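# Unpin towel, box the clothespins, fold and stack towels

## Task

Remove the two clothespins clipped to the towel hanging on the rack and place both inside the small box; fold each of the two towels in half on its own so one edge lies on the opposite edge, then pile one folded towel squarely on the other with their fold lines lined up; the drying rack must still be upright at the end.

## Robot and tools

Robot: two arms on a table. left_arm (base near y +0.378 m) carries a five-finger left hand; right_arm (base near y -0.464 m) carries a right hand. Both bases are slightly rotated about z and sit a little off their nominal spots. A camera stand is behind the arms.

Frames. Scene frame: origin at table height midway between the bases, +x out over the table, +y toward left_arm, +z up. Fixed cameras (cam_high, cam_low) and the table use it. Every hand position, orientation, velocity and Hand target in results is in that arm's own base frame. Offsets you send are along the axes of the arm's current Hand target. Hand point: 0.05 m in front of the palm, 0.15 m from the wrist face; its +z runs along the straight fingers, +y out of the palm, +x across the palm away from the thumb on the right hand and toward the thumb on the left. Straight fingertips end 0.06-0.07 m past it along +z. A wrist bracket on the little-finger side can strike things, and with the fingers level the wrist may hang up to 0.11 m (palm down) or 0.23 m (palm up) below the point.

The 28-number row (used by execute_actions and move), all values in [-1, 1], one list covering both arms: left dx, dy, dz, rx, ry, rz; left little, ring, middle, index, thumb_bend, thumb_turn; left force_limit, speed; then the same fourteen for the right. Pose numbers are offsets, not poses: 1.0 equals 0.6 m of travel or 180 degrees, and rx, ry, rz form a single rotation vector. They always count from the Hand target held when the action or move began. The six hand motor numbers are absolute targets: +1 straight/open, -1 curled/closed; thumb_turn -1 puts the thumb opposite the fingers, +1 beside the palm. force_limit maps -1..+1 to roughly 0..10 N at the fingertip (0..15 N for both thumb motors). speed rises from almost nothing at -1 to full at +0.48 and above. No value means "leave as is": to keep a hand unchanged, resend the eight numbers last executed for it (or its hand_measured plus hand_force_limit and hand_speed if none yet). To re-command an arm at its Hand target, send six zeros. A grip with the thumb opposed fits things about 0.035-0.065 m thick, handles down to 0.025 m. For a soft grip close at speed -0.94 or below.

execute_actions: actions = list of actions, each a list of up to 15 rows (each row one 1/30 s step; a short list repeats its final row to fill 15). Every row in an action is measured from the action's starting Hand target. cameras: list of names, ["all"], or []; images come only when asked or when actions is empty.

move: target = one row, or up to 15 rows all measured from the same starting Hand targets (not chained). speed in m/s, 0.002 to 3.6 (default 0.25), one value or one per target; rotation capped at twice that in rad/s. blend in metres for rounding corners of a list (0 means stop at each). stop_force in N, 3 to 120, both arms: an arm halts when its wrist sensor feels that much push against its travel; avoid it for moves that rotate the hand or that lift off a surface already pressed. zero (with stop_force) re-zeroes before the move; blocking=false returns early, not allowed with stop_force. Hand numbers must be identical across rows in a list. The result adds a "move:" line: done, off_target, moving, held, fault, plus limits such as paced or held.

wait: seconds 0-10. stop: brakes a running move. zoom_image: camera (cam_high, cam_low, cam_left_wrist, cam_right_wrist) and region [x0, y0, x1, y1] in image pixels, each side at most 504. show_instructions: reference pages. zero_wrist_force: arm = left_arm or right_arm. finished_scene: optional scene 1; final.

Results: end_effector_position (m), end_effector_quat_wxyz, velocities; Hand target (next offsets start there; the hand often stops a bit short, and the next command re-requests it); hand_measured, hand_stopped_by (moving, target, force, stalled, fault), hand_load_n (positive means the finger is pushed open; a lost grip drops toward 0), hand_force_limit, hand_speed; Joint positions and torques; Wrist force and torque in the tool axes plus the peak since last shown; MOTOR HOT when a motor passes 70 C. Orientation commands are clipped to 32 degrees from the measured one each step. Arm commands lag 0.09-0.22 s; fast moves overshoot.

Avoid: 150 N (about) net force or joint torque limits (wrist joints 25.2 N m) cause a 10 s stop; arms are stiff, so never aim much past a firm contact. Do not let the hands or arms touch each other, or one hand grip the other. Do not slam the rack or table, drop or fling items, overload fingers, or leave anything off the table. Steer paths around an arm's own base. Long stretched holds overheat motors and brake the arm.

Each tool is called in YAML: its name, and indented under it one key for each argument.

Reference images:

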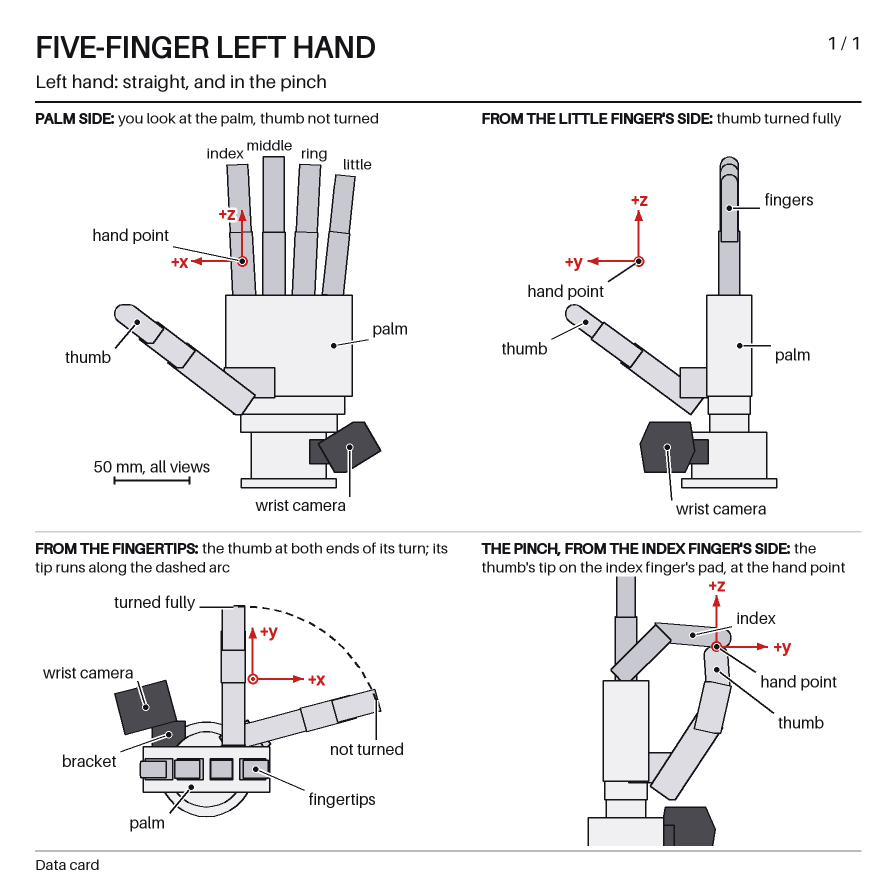

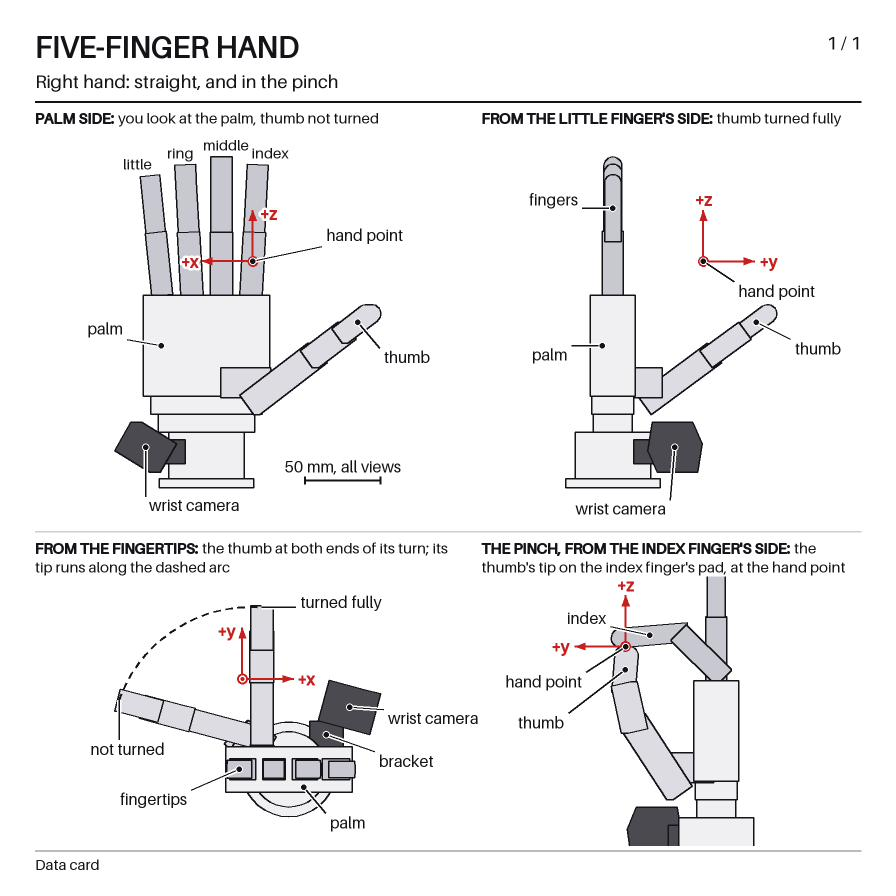

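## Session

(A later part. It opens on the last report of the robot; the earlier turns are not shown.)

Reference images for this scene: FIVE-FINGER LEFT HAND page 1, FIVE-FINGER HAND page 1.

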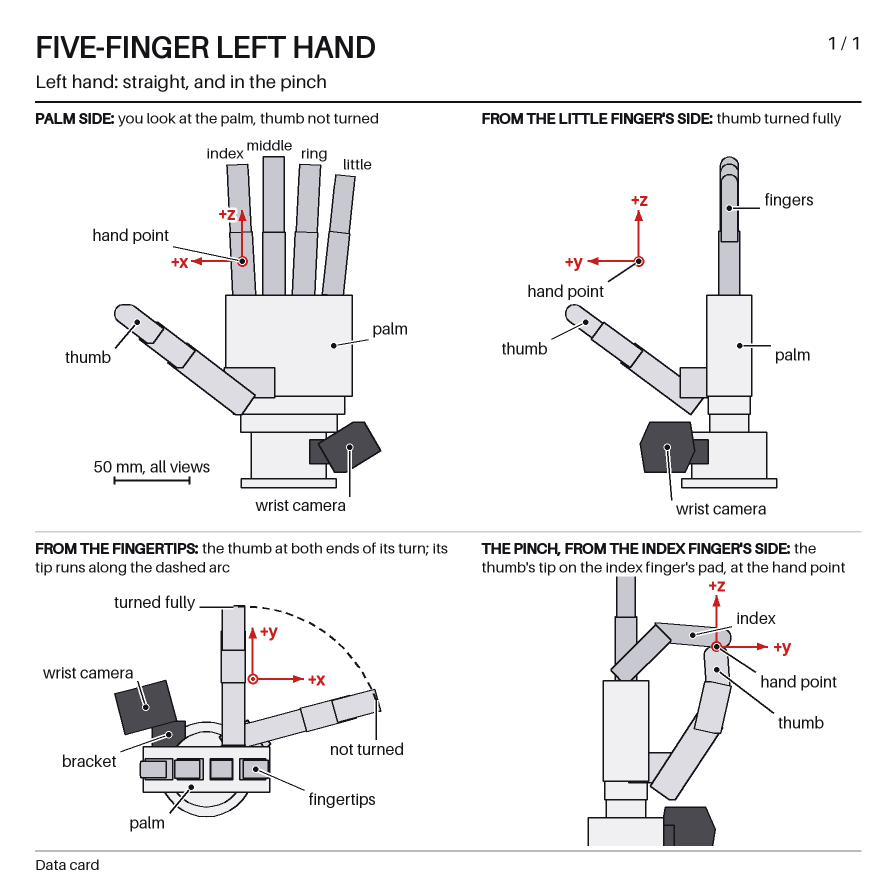

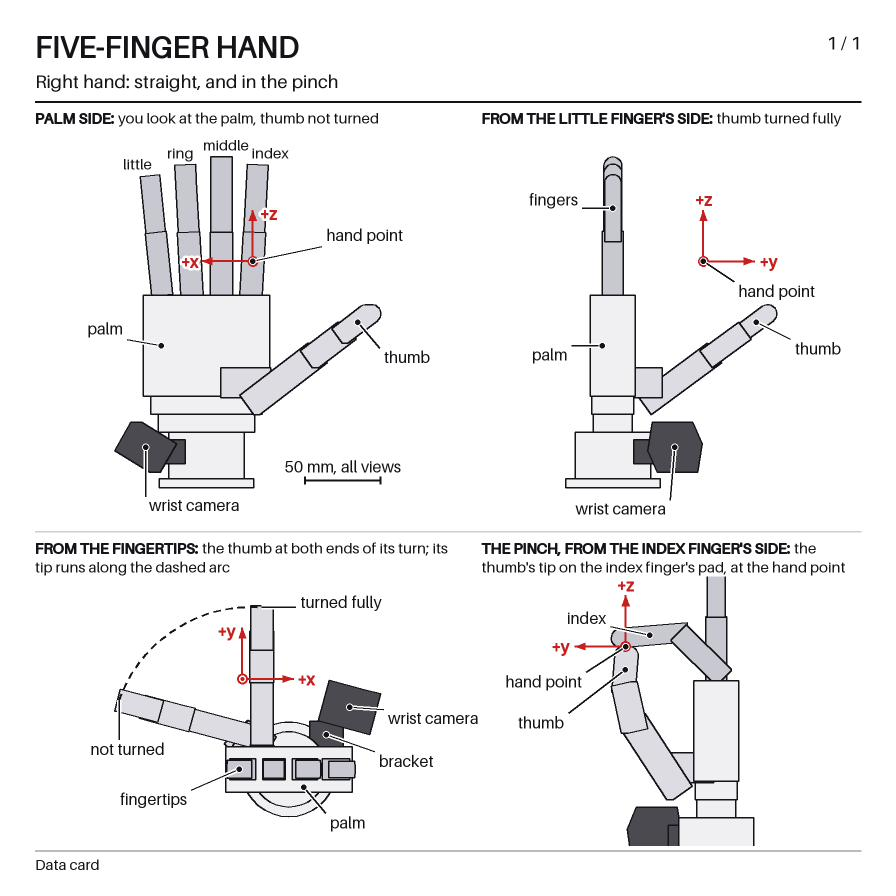

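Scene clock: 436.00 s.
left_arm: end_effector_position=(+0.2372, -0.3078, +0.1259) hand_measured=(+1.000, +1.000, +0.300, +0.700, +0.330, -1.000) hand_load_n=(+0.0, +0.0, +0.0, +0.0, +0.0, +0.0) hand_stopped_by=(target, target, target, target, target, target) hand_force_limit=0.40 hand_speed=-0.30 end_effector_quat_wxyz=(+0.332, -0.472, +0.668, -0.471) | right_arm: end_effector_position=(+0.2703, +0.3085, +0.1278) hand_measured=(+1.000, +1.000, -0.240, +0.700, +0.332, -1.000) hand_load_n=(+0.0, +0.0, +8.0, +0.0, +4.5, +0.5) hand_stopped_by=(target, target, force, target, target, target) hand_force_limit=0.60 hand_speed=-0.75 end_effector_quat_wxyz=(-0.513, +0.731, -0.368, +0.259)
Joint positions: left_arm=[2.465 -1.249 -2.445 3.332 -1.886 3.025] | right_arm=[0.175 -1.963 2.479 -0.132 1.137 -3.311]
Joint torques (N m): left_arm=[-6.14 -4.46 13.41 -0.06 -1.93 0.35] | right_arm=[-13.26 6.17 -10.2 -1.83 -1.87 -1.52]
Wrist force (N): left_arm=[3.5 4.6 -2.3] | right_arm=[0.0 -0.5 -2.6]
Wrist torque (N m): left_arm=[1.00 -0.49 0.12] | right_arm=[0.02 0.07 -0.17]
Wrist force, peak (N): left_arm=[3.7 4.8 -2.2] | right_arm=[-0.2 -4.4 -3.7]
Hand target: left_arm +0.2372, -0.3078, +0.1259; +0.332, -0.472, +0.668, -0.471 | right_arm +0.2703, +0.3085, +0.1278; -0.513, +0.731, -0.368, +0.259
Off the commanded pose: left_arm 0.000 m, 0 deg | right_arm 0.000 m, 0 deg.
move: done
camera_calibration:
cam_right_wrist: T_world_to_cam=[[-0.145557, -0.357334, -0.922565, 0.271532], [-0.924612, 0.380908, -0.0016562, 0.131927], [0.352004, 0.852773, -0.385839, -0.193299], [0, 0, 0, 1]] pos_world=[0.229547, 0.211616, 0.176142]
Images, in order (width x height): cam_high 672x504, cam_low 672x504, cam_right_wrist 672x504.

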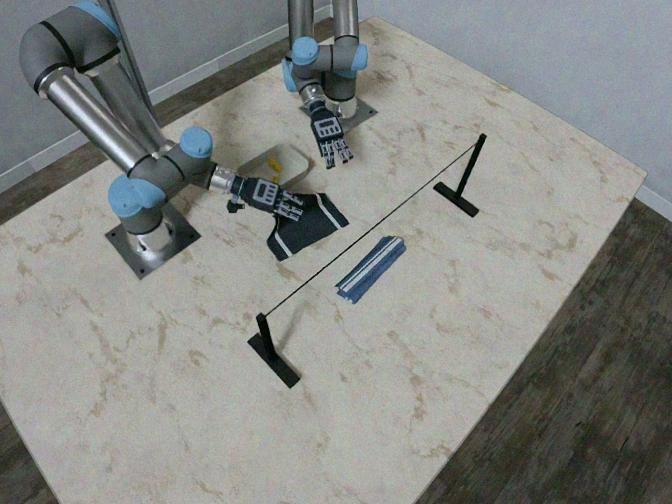

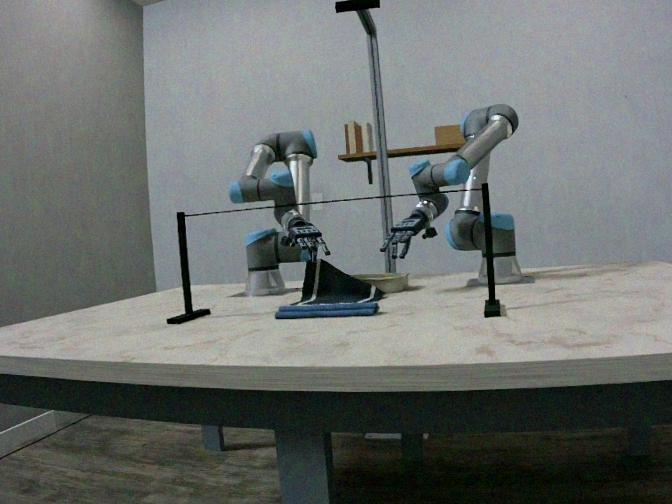

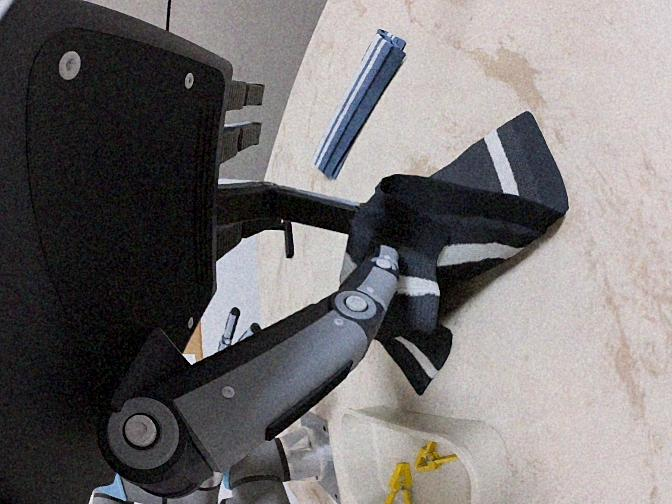

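move:
  target: [0,0,0,0,0,0,1,1,0.3,0.7,0.33,-1,0.4,-0.3, 0.0499,-0.1011,0.0342,0,0,0,1,1,-0.45,0.7,0.33,-1,0.6,-0.75]
  speed: 0.08
  cameras: ["cam_high","cam_low","cam_right_wrist","cam_left_wrist"]

Scene clock: 437.70 s.
left_arm: end_effector_position=(+0.2372, -0.3078, +0.1259) hand_measured=(+1.000, +1.000, +0.300, +0.700, +0.330, -1.000) hand_load_n=(+0.0, +0.0, +0.0, +0.0, +0.0, +0.0) hand_stopped_by=(target, target, target, target, target, target) hand_force_limit=0.40 hand_speed=-0.30 end_effector_quat_wxyz=(+0.332, -0.472, +0.668, -0.471) | right_arm: end_effector_position=(+0.3202, +0.3082, +0.1778) hand_measured=(+1.000, +1.000, -0.240, +0.700, +0.332, -1.000) hand_load_n=(+0.0, +0.0, +8.0, +0.0, +4.5, +0.5) hand_stopped_by=(target, target, force, target, target, target) hand_force_limit=0.60 hand_speed=-0.75 end_effector_quat_wxyz=(-0.513, +0.731, -0.368, +0.259)
Joint positions: left_arm=[2.465 -1.249 -2.445 3.332 -1.886 3.025] | right_arm=[0.127 -1.904 2.303 -0.007 1.093 -3.331]
Joint torques (N m): left_arm=[-5.41 -4.08 12.21 0.09 -1.87 0.48] | right_arm=[13.92 -14.8 -15.17 -2.46 0.9 0.4]
Wrist force (N): left_arm=[3.7 4.6 -2.1] | right_arm=[0.1 -0.5 -2.4]
Wrist torque (N m): left_arm=[1.00 -0.51 0.13] | right_arm=[0.01 0.04 -0.03]
Wrist force, peak (N): left_arm=[3.7 4.7 -2.2] | right_arm=[0.0 -0.5 -2.9]
Hand target: left_arm +0.2372, -0.3078, +0.1259; +0.332, -0.472, +0.668, -0.471 | right_arm +0.3202, +0.3083, +0.1779; -0.513, +0.731, -0.368, +0.259
Off the commanded pose: left_arm 0.000 m, 0 deg | right_arm 0.000 m, 0 deg.
move: done
camera_calibration:
cam_left_wrist: T_world_to_cam=[[0.210316, -0.300656, 0.930254, -0.259533], [-0.771853, -0.635057, -0.0307451, -0.00437009], [0.600008, -0.711553, -0.365625, -0.204519], [0, 0, 0, 1]] pos_world=[0.173924, -0.226332, 0.16652]
cam_right_wrist: T_world_to_cam=[[-0.145972, -0.357377, -0.922483, 0.324924], [-0.924543, 0.381076, -0.00133409, 0.178135], [0.352013, 0.85268, -0.386036, -0.191255], [0, 0, 0, 1]] pos_world=[0.279447, 0.211317, 0.226143]

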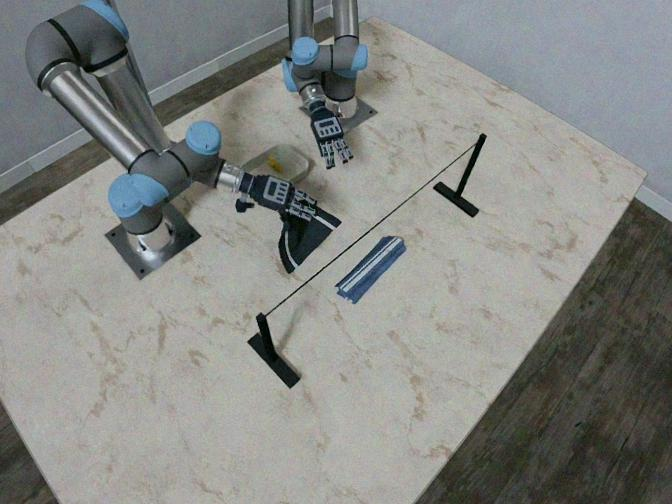

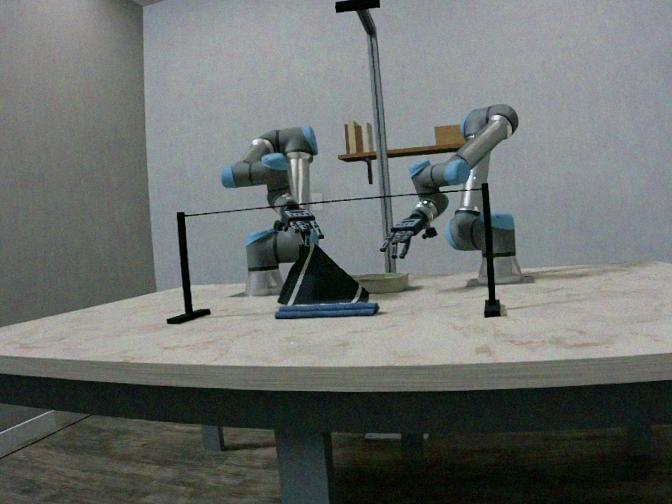

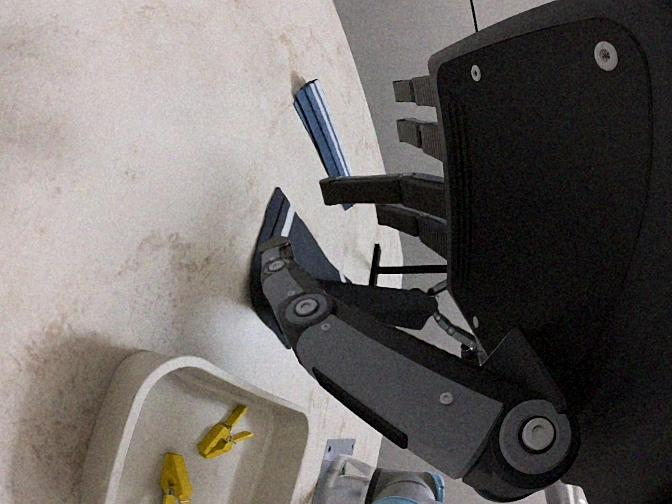

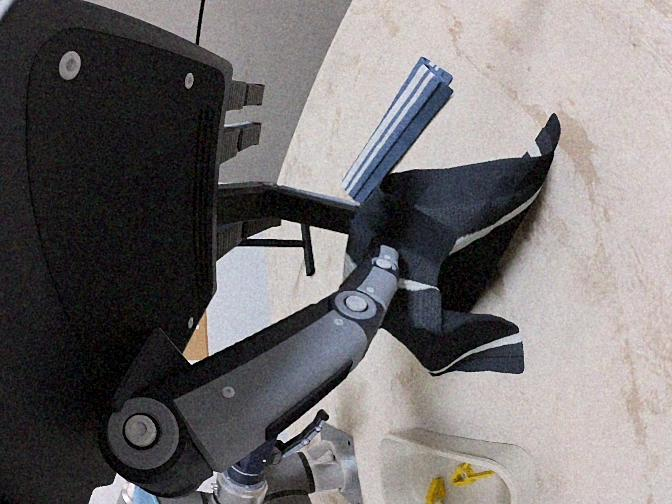

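zoom_image:
  camera: "cam_right_wrist"
  region: [340, 100, 600, 400]

zoom_image:
  camera: "cam_high"
  region: [250, 165, 370, 275]

zoom_image:
  camera: "cam_left_wrist"
  region: [200, 150, 460, 380]

Scaled by 1.680 from the camera's 672x504 image, which has a finer 960x720 frame.

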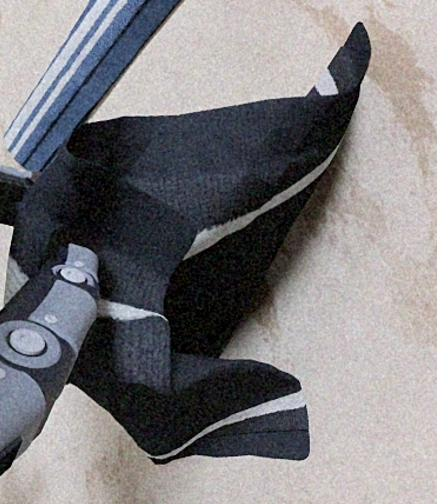

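Scaled by 4.200 from the camera's 672x504 image, which has a finer 960x720 frame.

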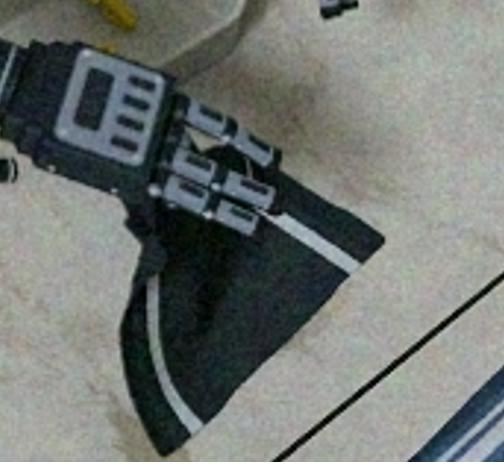

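Scaled by 1.938 from the camera's 672x504 image, which has a finer 960x720 frame.

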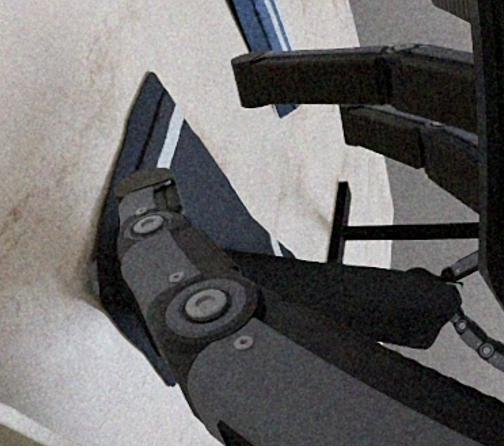

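move:
  target: [-0.0773,-0.0833,-0.0636,0,0,0,1,1,0.3,0.7,0.33,-1,0.4,-0.3, 0,0,0,0,0,0,1,1,-0.45,0.7,0.33,-1,0.6,-0.75]
  speed: 0.15
  cameras: ["cam_left_wrist","cam_low"]

zoom_image:
  camera: "cam_left_wrist"
  region: [180, 180, 440, 380]

zoom_image:
  camera: "cam_low"
  region: [250, 190, 420, 330]

Scene clock: 439.50 s.
left_arm: end_effector_position=(+0.2347, -0.2577, +0.1858) hand_measured=(+1.000, +1.000, +0.300, +0.700, +0.330, -1.000) hand_load_n=(+0.0, +0.0, +0.0, +0.0, +0.0, +0.0) hand_stopped_by=(target, target, target, target, target, target) hand_force_limit=0.40 hand_speed=-0.30 end_effector_quat_wxyz=(+0.332, -0.472, +0.668, -0.471) | right_arm: end_effector_position=(+0.3202, +0.3083, +0.1779) hand_measured=(+1.000, +1.000, -0.240, +0.700, +0.332, -1.000) hand_load_n=(+0.0, +0.0, +8.0, +0.0, +4.5, +0.5) hand_stopped_by=(target, target, force, target, target, target) hand_force_limit=0.60 hand_speed=-0.75 end_effector_quat_wxyz=(-0.513, +0.731, -0.368, +0.259)
Joint positions: left_arm=[2.798 -0.918 -2.428 3.003 -1.573 3.141] | right_arm=[0.127 -1.904 2.303 -0.007 1.093 -3.331]
Joint torques (N m): left_arm=[0.61 -16.07 21.98 0.38 -0.59 -1.74] | right_arm=[12.47 -14.62 -23.94 -0.93 1.27 1.02]
Wrist force (N): left_arm=[3.6 4.7 -2.4] | right_arm=[0.3 -0.7 -2.7]
Wrist torque (N m): left_arm=[1.02 -0.48 0.00] | right_arm=[-0.01 0.02 -0.03]
Wrist force, peak (N): left_arm=[4.4 5.7 -1.5] | right_arm=[0.0 -0.8 -2.9]
Hand target: left_arm +0.2347, -0.2577, +0.1858; +0.332, -0.472, +0.668, -0.471 | right_arm +0.3202, +0.3083, +0.1779; -0.513, +0.731, -0.368, +0.259
Off the commanded pose: left_arm 0.000 m, 0 deg | right_arm 0.000 m, 0 deg.
move: done
camera_calibration:
cam_left_wrist: T_world_to_cam=[[0.210199, -0.300616, 0.930294, -0.299618], [-0.771819, -0.635095, -0.0308334, 0.0274296], [0.600094, -0.711537, -0.365517, -0.145435], [0, 0, 0, 1]] pos_world=[0.171425, -0.176132, 0.22642]
Images, in order (width x height): cam_low 672x504, cam_left_wrist 672x504.

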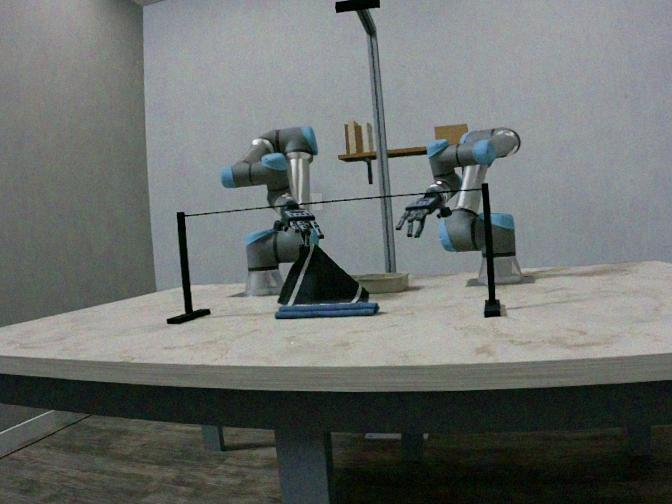

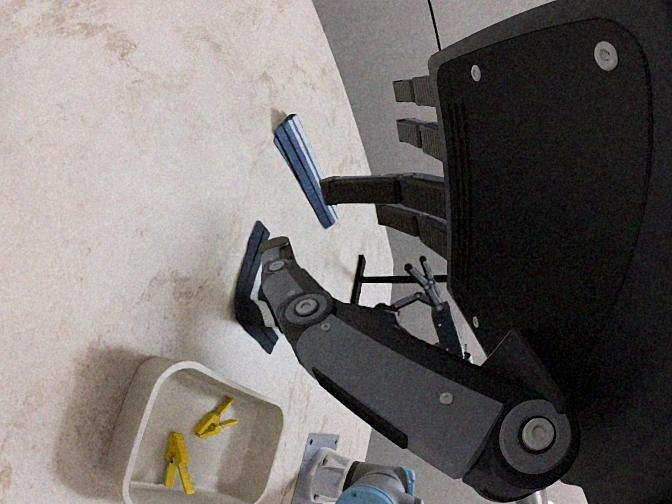

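Scaled by 1.938 from the camera's 672x504 image, which has a finer 960x720 frame.

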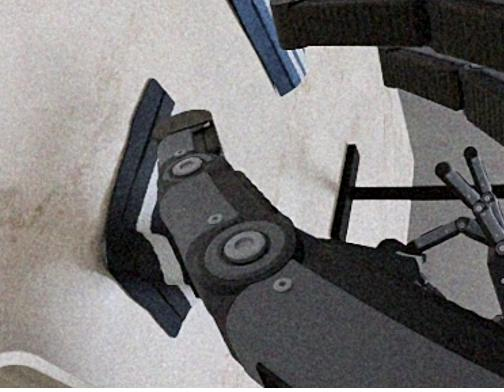

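Scaled by 2.965 from the camera's 672x504 image, which has a finer 960x720 frame.

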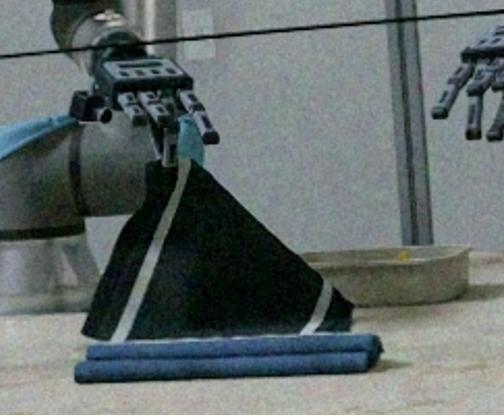

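move:
  target:
    - [0,0,0,0,0,0,1,1,0.3,0.7,0.33,-1,0.4,-0.3, -0.0349,0.0568,-0.0687,0,0.0940,0.0342,1,1,-0.45,0.7,0.33,-1,0.6,-0.75]
    - [0,0,0,0,0,0,1,1,0.3,0.7,0.33,-1,0.4,-0.3, -0.0624,0.19,-0.1181,0,0.188,0.0684,1,1,-0.45,0.7,0.33,-1,0.6,-0.75]
    - [0,0,0,0,0,0,1,1,0.3,0.7,0.33,-1,0.4,-0.3, -0.0703,0.2848,-0.1104,0,0.188,0.0684,1,1,-0.45,0.7,0.33,-1,0.6,-0.75]
  speed: 0.08
  blend: 0.015
  cameras: ["cam_high","cam_low","cam_right_wrist"]

Scene clock: 446.33 s.
left_arm: end_effector_position=(+0.2347, -0.2577, +0.1858) hand_measured=(+1.000, +1.000, +0.300, +0.700, +0.330, -1.000) hand_load_n=(-0.5, +0.0, +0.0, +0.0, +0.0, +0.5) hand_stopped_by=(target, target, target, target, target, target) hand_force_limit=0.40 hand_speed=-0.30 end_effector_quat_wxyz=(+0.332, -0.472, +0.668, -0.471) | right_arm: end_effector_position=(+0.1984, +0.2703, +0.0396) hand_measured=(+1.000, +1.000, -0.240, +0.700, +0.332, -1.000) hand_load_n=(+0.0, +0.0, +8.0, +0.0, +4.0, +0.5) hand_stopped_by=(target, target, force, target, target, target) hand_force_limit=0.60 hand_speed=-0.75 end_effector_quat_wxyz=(-0.408, +0.582, -0.576, +0.404)
Joint positions: left_arm=[2.798 -0.918 -2.428 3.003 -1.573 3.141] | right_arm=[1.044 -1.493 2.464 -0.356 2.512 -2.623]
Joint torques (N m): left_arm=[-8.17 -14.96 30.92 2.24 -1.67 -1.74] | right_arm=[-12.44 -14.71 -18.15 0.8 -0.85 -1.85]
Wrist force (N): left_arm=[3.7 4.6 -2.4] | right_arm=[0.1 -1.2 -2.5]
Wrist torque (N m): left_arm=[1.01 -0.48 0.02] | right_arm=[-0.09 0.04 -0.18]
Wrist force, peak (N): left_arm=[3.8 4.9 -2.5] | right_arm=[-0.3 -0.7 -3.2]
Hand target: left_arm +0.2347, -0.2577, +0.1858; +0.332, -0.472, +0.668, -0.471 | right_arm +0.1985, +0.2703, +0.0396; -0.408, +0.581, -0.576, +0.404
Off the commanded pose: left_arm 0.000 m, 0 deg | right_arm 0.000 m, 0 deg.
move: done
camera_calibration:
cam_right_wrist: T_world_to_cam=[[-0.327815, -0.202099, -0.922873, 0.160229], [-0.523991, 0.851724, -0.00039057, -0.126935], [0.786112, 0.483448, -0.385105, -0.155734], [0, 0, 0, 1]] pos_world=[0.108438, 0.215785, 0.0878471]
Images, in order (width x height): cam_high 672x504, cam_low 672x504, cam_right_wrist 672x504.

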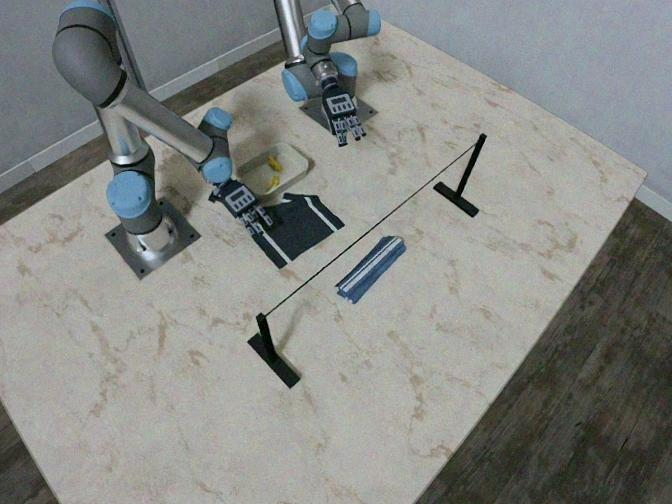

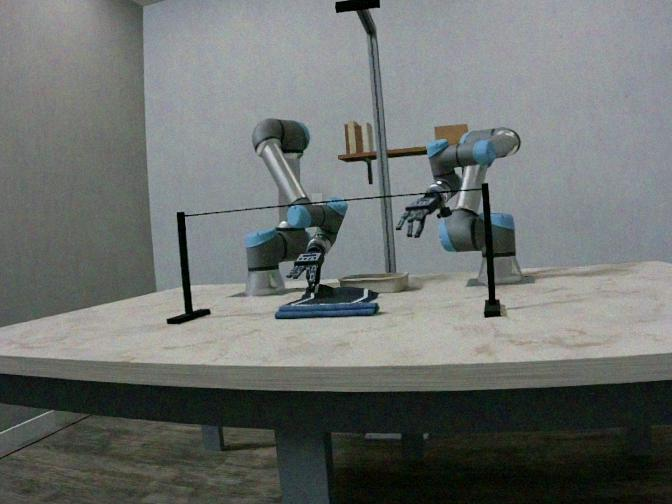

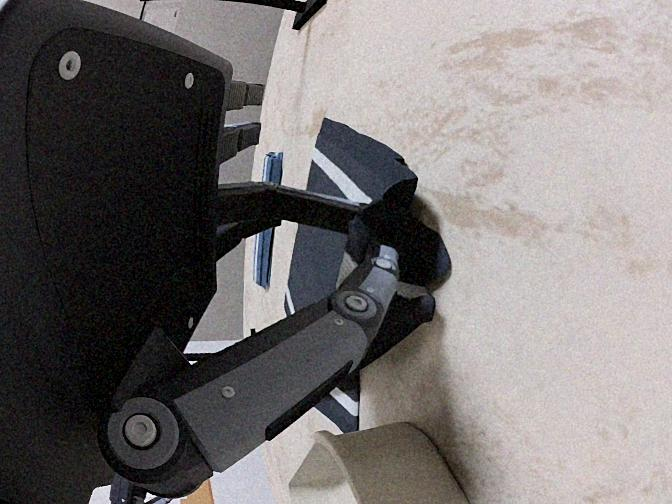

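zoom_image:
  camera: "cam_high"
  region: [230, 165, 360, 275]

Scaled by 3.877 from the camera's 672x504 image, which has a finer 960x720 frame.

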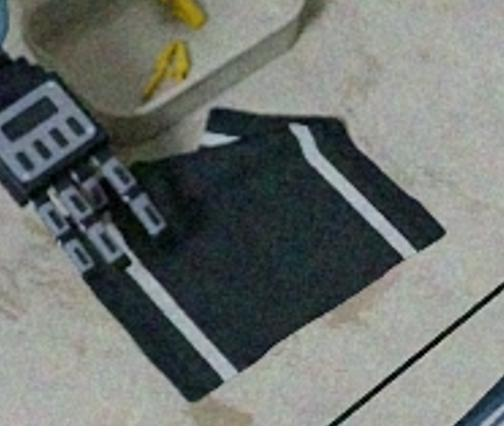

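move:
  target:
    - [0,0,0,0,0,0,1,1,0.3,0.7,0.33,-1,0.4,-0.3, 0,0.0141,0.0051,0,0,0,1,1,-0.45,0.7,0.33,-1,0.6,-0.75]
    - [0,0,0,0,0,0,1,1,0.3,0.7,0.33,-1,0.4,-0.3, 0,0.0125,0.0046,0,0,0,1,1,0.15,0.7,0.33,-1,0.3,-0.3]
    - [0,0,0,0,0,0,1,1,0.3,0.7,0.33,-1,0.4,-0.3, 0,-0.1096,-0.0399,0,0,0,1,1,0.15,0.7,0.33,-1,0.3,-0.3]
  speed: 0.08
  cameras: ["cam_high","cam_right_wrist"]

Scene clock: 449.37 s.
left_arm: end_effector_position=(+0.2347, -0.2577, +0.1858) hand_measured=(+1.000, +1.000, +0.300, +0.700, +0.330, -1.000) hand_load_n=(+0.0, +0.0, +0.0, +0.0, +0.0, +0.0) hand_stopped_by=(target, target, target, target, target, target) hand_force_limit=0.40 hand_speed=-0.30 end_effector_quat_wxyz=(+0.332, -0.472, +0.668, -0.471) | right_arm: end_effector_position=(+0.1983, +0.2703, +0.1096) hand_measured=(+1.000, +1.000, +0.150, +0.700, +0.330, -1.000) hand_load_n=(+0.0, +0.0, +0.0, +0.0, +0.0, +0.0) hand_stopped_by=(target, target, target, target, target, target) hand_force_limit=0.30 hand_speed=-0.30 end_effector_quat_wxyz=(-0.409, +0.581, -0.576, +0.404)
Joint positions: left_arm=[2.798 -0.918 -2.428 3.003 -1.573 3.141] | right_arm=[1.045 -1.678 2.378 -0.084 2.512 -2.622]
Joint torques (N m): left_arm=[-8.53 -13.46 31.37 2.37 -1.81 -1.79] | right_arm=[11.34 -6.69 -6.44 0.29 2.22 0.8]
Wrist force (N): left_arm=[3.6 4.7 -2.3] | right_arm=[-0.1 -0.8 -2.9]
Wrist torque (N m): left_arm=[1.02 -0.47 0.01] | right_arm=[-0.01 0.10 -0.28]
Wrist force, peak (N): left_arm=[3.8 4.9 -2.5] | right_arm=[0.6 -1.7 -3.1]
Hand target: left_arm +0.2347, -0.2577, +0.1858; +0.332, -0.472, +0.668, -0.471 | right_arm +0.1983, +0.2703, +0.1096; -0.408, +0.581, -0.576, +0.404
Off the commanded pose: left_arm 0.000 m, 0 deg | right_arm 0.000 m, 0 deg.
move: done
camera_calibration:
cam_right_wrist: T_world_to_cam=[[-0.327738, -0.201631, -0.923002, 0.22473], [-0.523894, 0.851783, -0.0000493706, -0.127121], [0.786208, 0.48354, -0.384795, -0.128825], [0, 0, 0, 1]] pos_world=[0.108338, 0.215885, 0.157848]
Images, in order (width x height): cam_high 672x504, cam_right_wrist 672x504.

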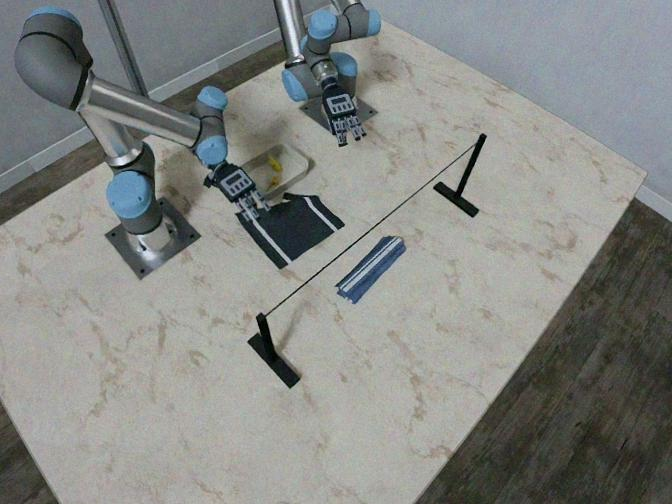

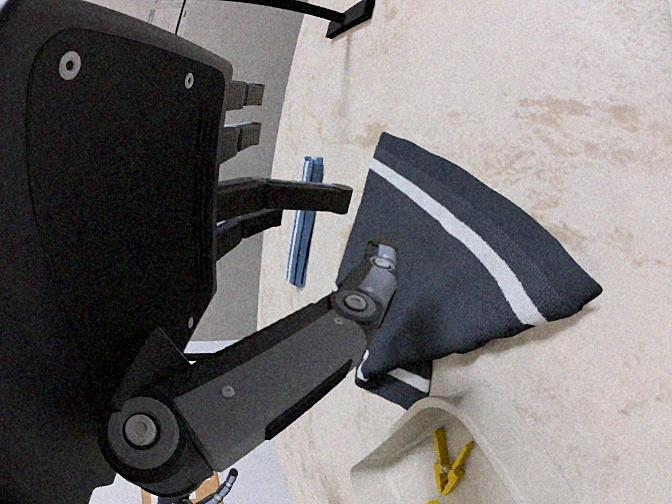

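zoom_image:
  camera: "cam_high"
  region: [225, 170, 355, 280]

Scaled by 3.877 from the camera's 672x504 image, which has a finer 960x720 frame.

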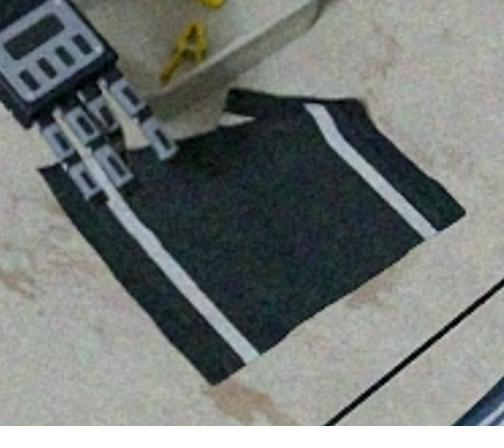

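move:
  target: [0.1697,0.0290,0.3384,0,0.0318,0.0116,1,1,-0.05,0.7,0.37,-1,0.3,-0.3, 0.0314,-0.0594,0.21,0,-0.083,-0.0302,1,1,-0.05,0.7,0.37,-1,0.3,-0.3]
  speed: 0.2
  cameras: ["all"]

Scene clock: 452.00 s.
left_arm: end_effector_position=(+0.3752, -0.4157, +0.1012) hand_measured=(+1.000, +1.000, -0.050, +0.700, +0.370, -1.000) hand_load_n=(+0.0, +0.0, +0.0, +0.0, +0.0, +0.0) hand_stopped_by=(target, target, target, target, target, target) hand_force_limit=0.30 hand_speed=-0.30 end_effector_quat_wxyz=(+0.307, -0.435, +0.692, -0.487) | right_arm: end_effector_position=(+0.3291, +0.2527, +0.1004) hand_measured=(+1.000, +1.000, -0.050, +0.700, +0.370, -1.000) hand_load_n=(+0.0, +0.0, +0.0, +0.0, +0.0, +0.0) hand_stopped_by=(target, target, target, target, target, target) hand_force_limit=0.30 hand_speed=-0.30 end_effector_quat_wxyz=(-0.460, +0.656, -0.490, +0.344)
Joint positions: left_arm=[2.541 -1.705 -2.121 3.479 -1.715 3.09] | right_arm=[0.198 -1.855 2.497 -0.294 1.487 -3.172]
Joint torques (N m): left_arm=[6.57 11.37 19.74 0.87 -1.93 1.8] | right_arm=[-5.22 -11.04 -8.46 1.03 -1.03 0.52]
Wrist force (N): left_arm=[3.5 4.8 -1.9] | right_arm=[0.2 -1.0 -2.8]
Wrist torque (N m): left_arm=[0.97 -0.47 0.06] | right_arm=[-0.03 0.06 -0.27]
Wrist force, peak (N): left_arm=[3.9 4.8 -2.4] | right_arm=[-0.2 -0.5 -3.8]
Hand target: left_arm +0.3753, -0.4157, +0.1011; +0.307, -0.435, +0.692, -0.487 | right_arm +0.3291, +0.2527, +0.1003; -0.460, +0.656, -0.490, +0.344
Off the commanded pose: left_arm 0.000 m, 0 deg | right_arm 0.000 m, 0 deg.
move: done
camera_calibration:
cam_left_wrist: T_world_to_cam=[[0.176893, -0.321854, 0.930118, -0.294238], [-0.834893, -0.549518, -0.0313701, 0.0922084], [0.521213, -0.771, -0.365919, -0.368247], [0, 0, 0, 1]] pos_world=[0.320968, -0.32795, 0.14182]
cam_right_wrist: T_world_to_cam=[[-0.259806, -0.284548, -0.922786, 0.254063], [-0.737053, 0.675834, -0.000884683, 0.0711591], [0.623902, 0.679912, -0.385313, -0.222842], [0, 0, 0, 1]] pos_world=[0.257487, 0.175714, 0.148645]

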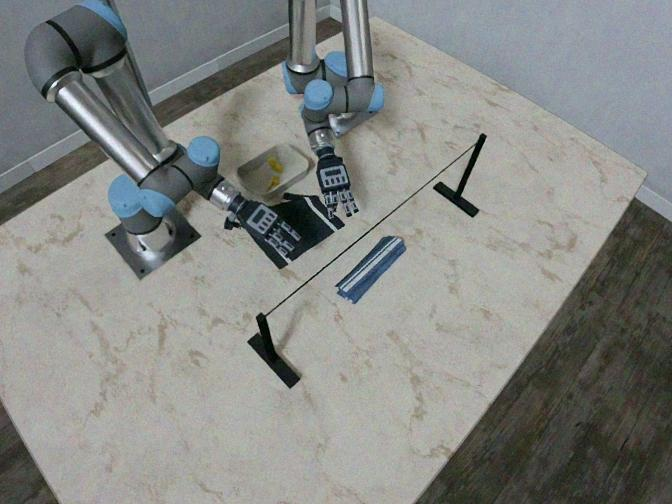

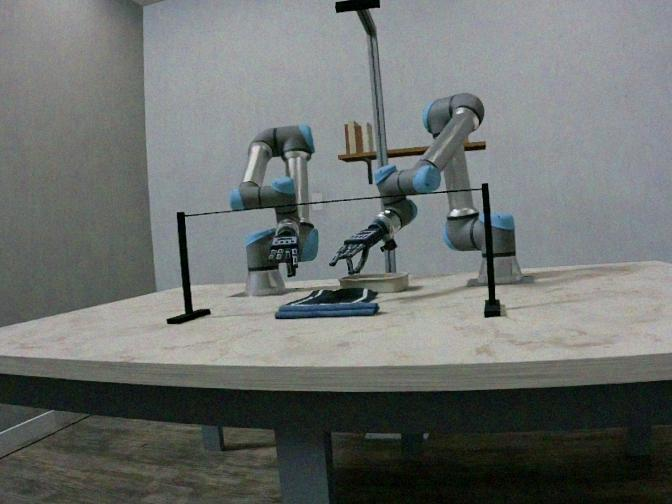

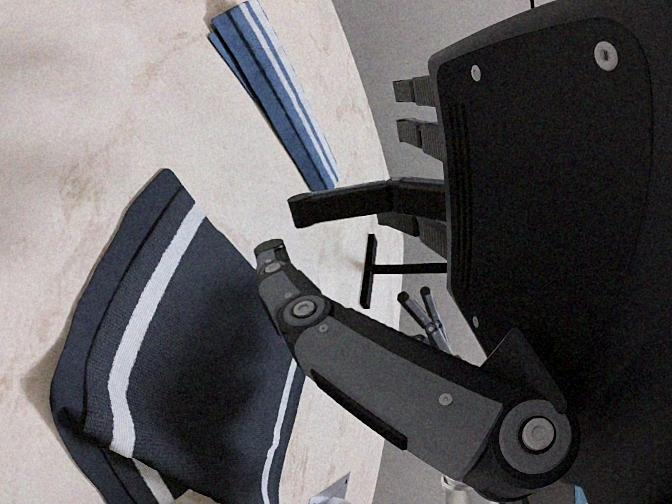

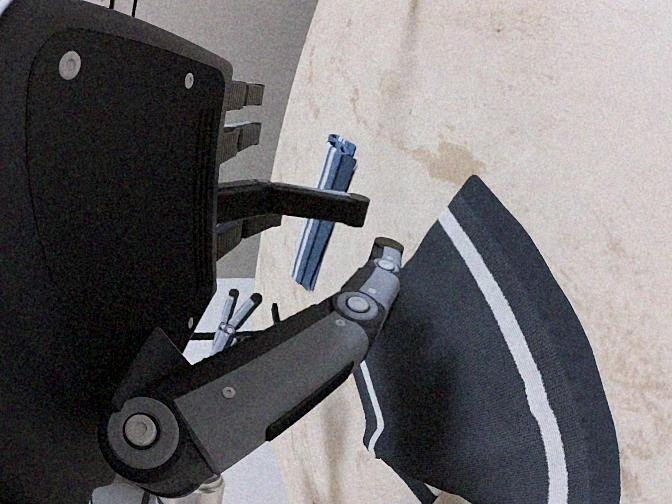

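move:
  target: [0,0.0940,0.0342,0,0,0,1,1,-0.05,0.7,0.37,-1,0.3,-0.3, 0,0.0940,0.0342,0,0,0,1,1,-0.05,0.7,0.37,-1,0.3,-0.3]
  speed: 0.08

move:
  target: [0,0.0407,0.0148,0,0,0,1,1,-0.05,0.7,0.37,-1,0.3,-0.3, 0,0.0407,0.0148,0,0,0,1,1,-0.05,0.7,0.37,-1,0.3,-0.3]
  speed: 0.01
  stop_force: 6
  cameras: ["cam_right_wrist","cam_left_wrist"]

Scene clock: 453.60 s.
left_arm: end_effector_position=(+0.3755, -0.4158, +0.0410) hand_measured=(+1.000, +1.000, -0.050, +0.700, +0.370, -1.000) hand_load_n=(+0.0, +0.0, +0.0, +0.0, +0.0, +0.0) hand_stopped_by=(target, target, target, target, target, target) hand_force_limit=0.30 hand_speed=-0.30 end_effector_quat_wxyz=(+0.307, -0.435, +0.692, -0.487) | right_arm: end_effector_position=(+0.3292, +0.2527, +0.0403) hand_measured=(+1.000, +1.000, -0.050, +0.700, +0.370, -1.000) hand_load_n=(-0.5, +0.0, +0.0, +0.0, +0.0, +0.0) hand_stopped_by=(target, target, target, target, target, target) hand_force_limit=0.30 hand_speed=-0.30 end_effector_quat_wxyz=(-0.460, +0.656, -0.490, +0.344)
Joint positions: left_arm=[2.541 -1.824 -2.182 3.658 -1.715 3.09] | right_arm=[0.197 -1.679 2.588 -0.561 1.486 -3.173]
Joint torques (N m): left_arm=[1.85 34.24 24.74 0.99 0.9 2.15] | right_arm=[11.81 -8.45 -20.74 -1.22 1.42 1.72]
Wrist force (N): left_arm=[3.4 4.4 -2.1] | right_arm=[0.2 -0.9 -2.7]
Wrist torque (N m): left_arm=[0.90 -0.43 0.06] | right_arm=[-0.03 0.04 -0.24]
Wrist force, peak (N): left_arm=[3.4 5.5 -1.8] | right_arm=[0.1 -1.5 -3.4]
Hand target: left_arm +0.3756, -0.4158, +0.0411; +0.307, -0.435, +0.692, -0.487 | right_arm +0.3292, +0.2528, +0.0403; -0.460, +0.656, -0.490, +0.344
Off the commanded pose: left_arm 0.000 m, 0 deg | right_arm 0.000 m, 0 deg.
move: done

Scene clock: 456.73 s.
left_arm: end_effector_position=(+0.3757, -0.4159, +0.0212) hand_measured=(+1.000, +1.000, -0.050, +0.700, +0.370, -1.000) hand_load_n=(+0.0, +0.0, +0.0, +0.0, -2.5, +0.0) hand_stopped_by=(target, target, target, target, target, target) hand_force_limit=0.30 hand_speed=-0.30 end_effector_quat_wxyz=(+0.307, -0.435, +0.692, -0.487) | right_arm: end_effector_position=(+0.3293, +0.2528, +0.0206) hand_measured=(+1.000, +1.000, -0.050, +0.700, +0.370, -1.000) hand_load_n=(+0.0, +0.0, +0.0, +0.0, -1.5, -0.5) hand_stopped_by=(target, target, target, target, target, target) hand_force_limit=0.30 hand_speed=-0.30 end_effector_quat_wxyz=(-0.460, +0.656, -0.490, +0.344)
Joint positions: left_arm=[2.541 -1.869 -2.196 3.718 -1.715 3.09] | right_arm=[0.197 -1.605 2.612 -0.659 1.486 -3.173]
Joint torques (N m): left_arm=[3.44 34.67 22.72 0.35 1.36 2.06] | right_arm=[11.29 -17.38 -17.01 -1.32 -0.4 1.64]
Wrist force (N): left_arm=[3.8 -1.7 -4.4] | right_arm=[0.1 -6.6 -5.6]
Wrist torque (N m): left_arm=[0.72 -0.52 0.18] | right_arm=[-0.05 0.10 -0.34]
Wrist force, peak (N): left_arm=[3.7 -4.9 -6.1] | right_arm=[0.1 -9.4 -7.2]
Hand target: left_arm +0.3757, -0.4159, +0.0212; +0.307, -0.435, +0.692, -0.487 (not the last commanded pose) | right_arm +0.3293, +0.2528, +0.0206; -0.460, +0.656, -0.490, +0.344 (not the last commanded pose)
Off the commanded pose: left_arm 0.006 m, 0 deg | right_arm 0.006 m, 0 deg.
move: contact (left_arm, right_arm)
camera_calibration:
cam_left_wrist: T_world_to_cam=[[0.176935, -0.321826, 0.930119, -0.220079], [-0.834884, -0.549534, -0.0313232, 0.0899981], [0.521213, -0.771, -0.365919, -0.397899], [0, 0, 0, 1]] pos_world=[0.321468, -0.32815, 0.0619196]
cam_right_wrist: T_world_to_cam=[[-0.259746, -0.284602, -0.922786, 0.180499], [-0.737163, 0.675714, -0.000904485, 0.071219], [0.623797, 0.680009, -0.385312, -0.253772], [0, 0, 0, 1]] pos_world=[0.257686, 0.175814, 0.0688451]
Images, in order (width x height): cam_left_wrist 672x504, cam_right_wrist 672x504.

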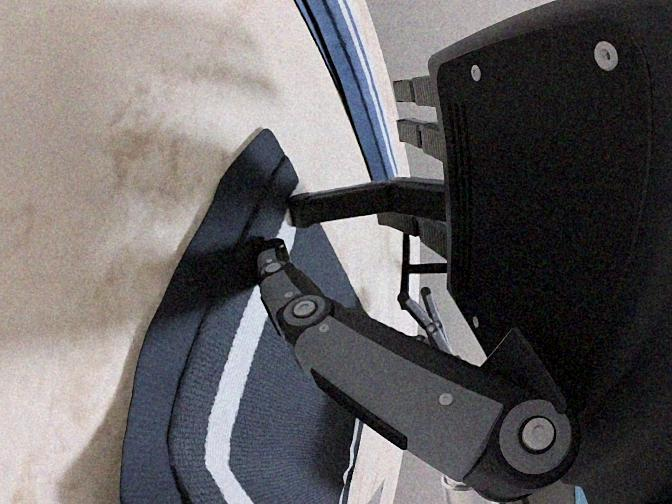

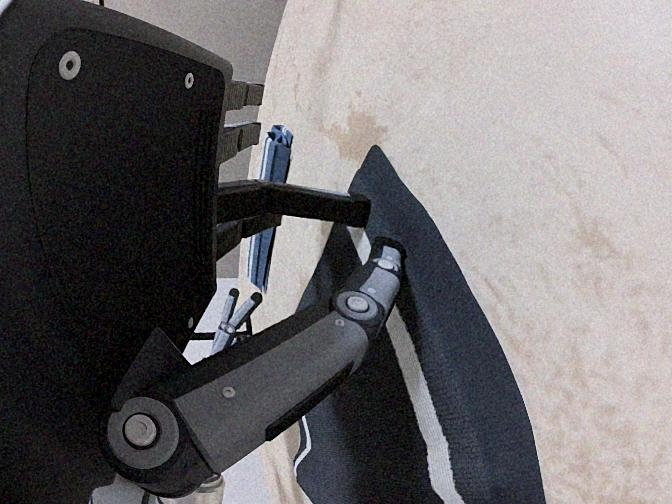

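move:
  target: [0,0,0,0,0,0,1,1,-0.2,0.7,0.37,-1,0.3,-0.75, 0,0,0,0,0,0,1,1,-0.2,0.7,0.37,-1,0.3,-0.75]
  speed: 0.01
  cameras: ["cam_right_wrist","cam_left_wrist"]

Scene clock: 457.33 s.
left_arm: end_effector_position=(+0.3757, -0.4159, +0.0212) hand_measured=(+1.000, +1.000, -0.200, +0.700, +0.370, -1.000) hand_load_n=(+0.0, +0.0, +0.5, +0.0, -2.5, +0.0) hand_stopped_by=(target, target, target, target, target, target) hand_force_limit=0.30 hand_speed=-0.75 end_effector_quat_wxyz=(+0.307, -0.435, +0.692, -0.487) | right_arm: end_effector_position=(+0.3293, +0.2528, +0.0206) hand_measured=(+1.000, +1.000, -0.200, +0.700, +0.370, -1.000) hand_load_n=(+0.0, +0.0, +2.5, +0.0, -1.0, +0.0) hand_stopped_by=(target, target, target, target, target, target) hand_force_limit=0.30 hand_speed=-0.75 end_effector_quat_wxyz=(-0.460, +0.656, -0.490, +0.344)
Joint positions: left_arm=[2.541 -1.869 -2.196 3.718 -1.715 3.09] | right_arm=[0.197 -1.605 2.612 -0.659 1.486 -3.173]
Joint torques (N m): left_arm=[1.77 34.35 20.52 1.34 1.05 2.2] | right_arm=[11.18 -17.24 -14.7 -1.37 -0.32 1.62]
Wrist force (N): left_arm=[3.9 1.1 -3.5] | right_arm=[-0.2 -4.9 -4.8]
Wrist torque (N m): left_arm=[0.80 -0.51 0.12] | right_arm=[-0.10 0.05 -0.29]
Wrist force, peak (N): left_arm=[3.7 -1.8 -4.6] | right_arm=[0.3 -6.7 -5.4]
Hand target: left_arm +0.3757, -0.4159, +0.0212; +0.307, -0.435, +0.692, -0.487 | right_arm +0.3293, +0.2528, +0.0206; -0.460, +0.656, -0.490, +0.344
Off the commanded pose: left_arm 0.000 m, 0 deg | right_arm 0.000 m, 0 deg.
move: done
camera_calibration:
cam_left_wrist: T_world_to_cam=[[0.176809, -0.321806, 0.93015, -0.220034], [-0.834899, -0.549506, -0.0314111, 0.0900179], [0.521232, -0.771028, -0.365833, -0.39792], [0, 0, 0, 1]] pos_world=[0.321468, -0.32815, 0.0619197]
cam_right_wrist: T_world_to_cam=[[-0.259621, -0.284604, -0.922821, 0.180469], [-0.737188, 0.675687, -0.000990323, 0.0712359], [0.62382, 0.680035, -0.385229, -0.253788], [0, 0, 0, 1]] pos_world=[0.257686, 0.175814, 0.0688449]
Images, in order (width x height): cam_left_wrist 672x504, cam_right_wrist 672x504.

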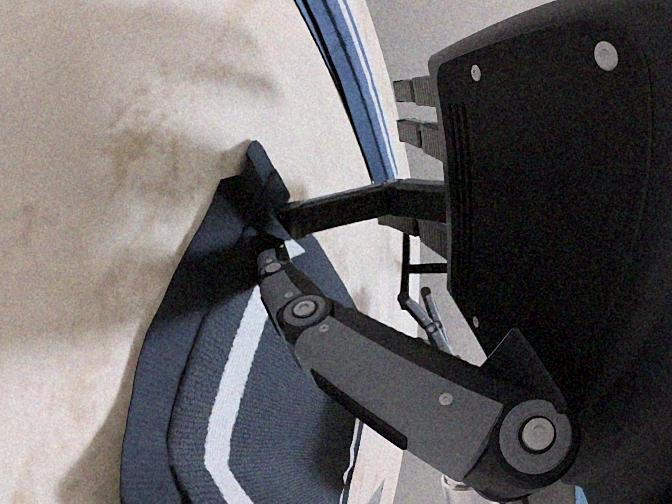

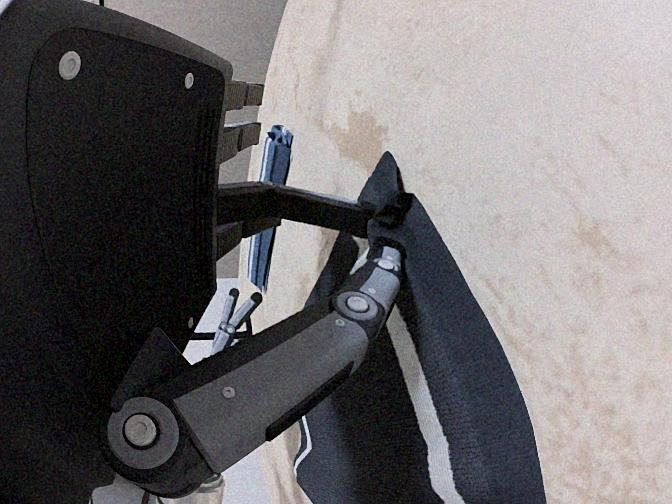

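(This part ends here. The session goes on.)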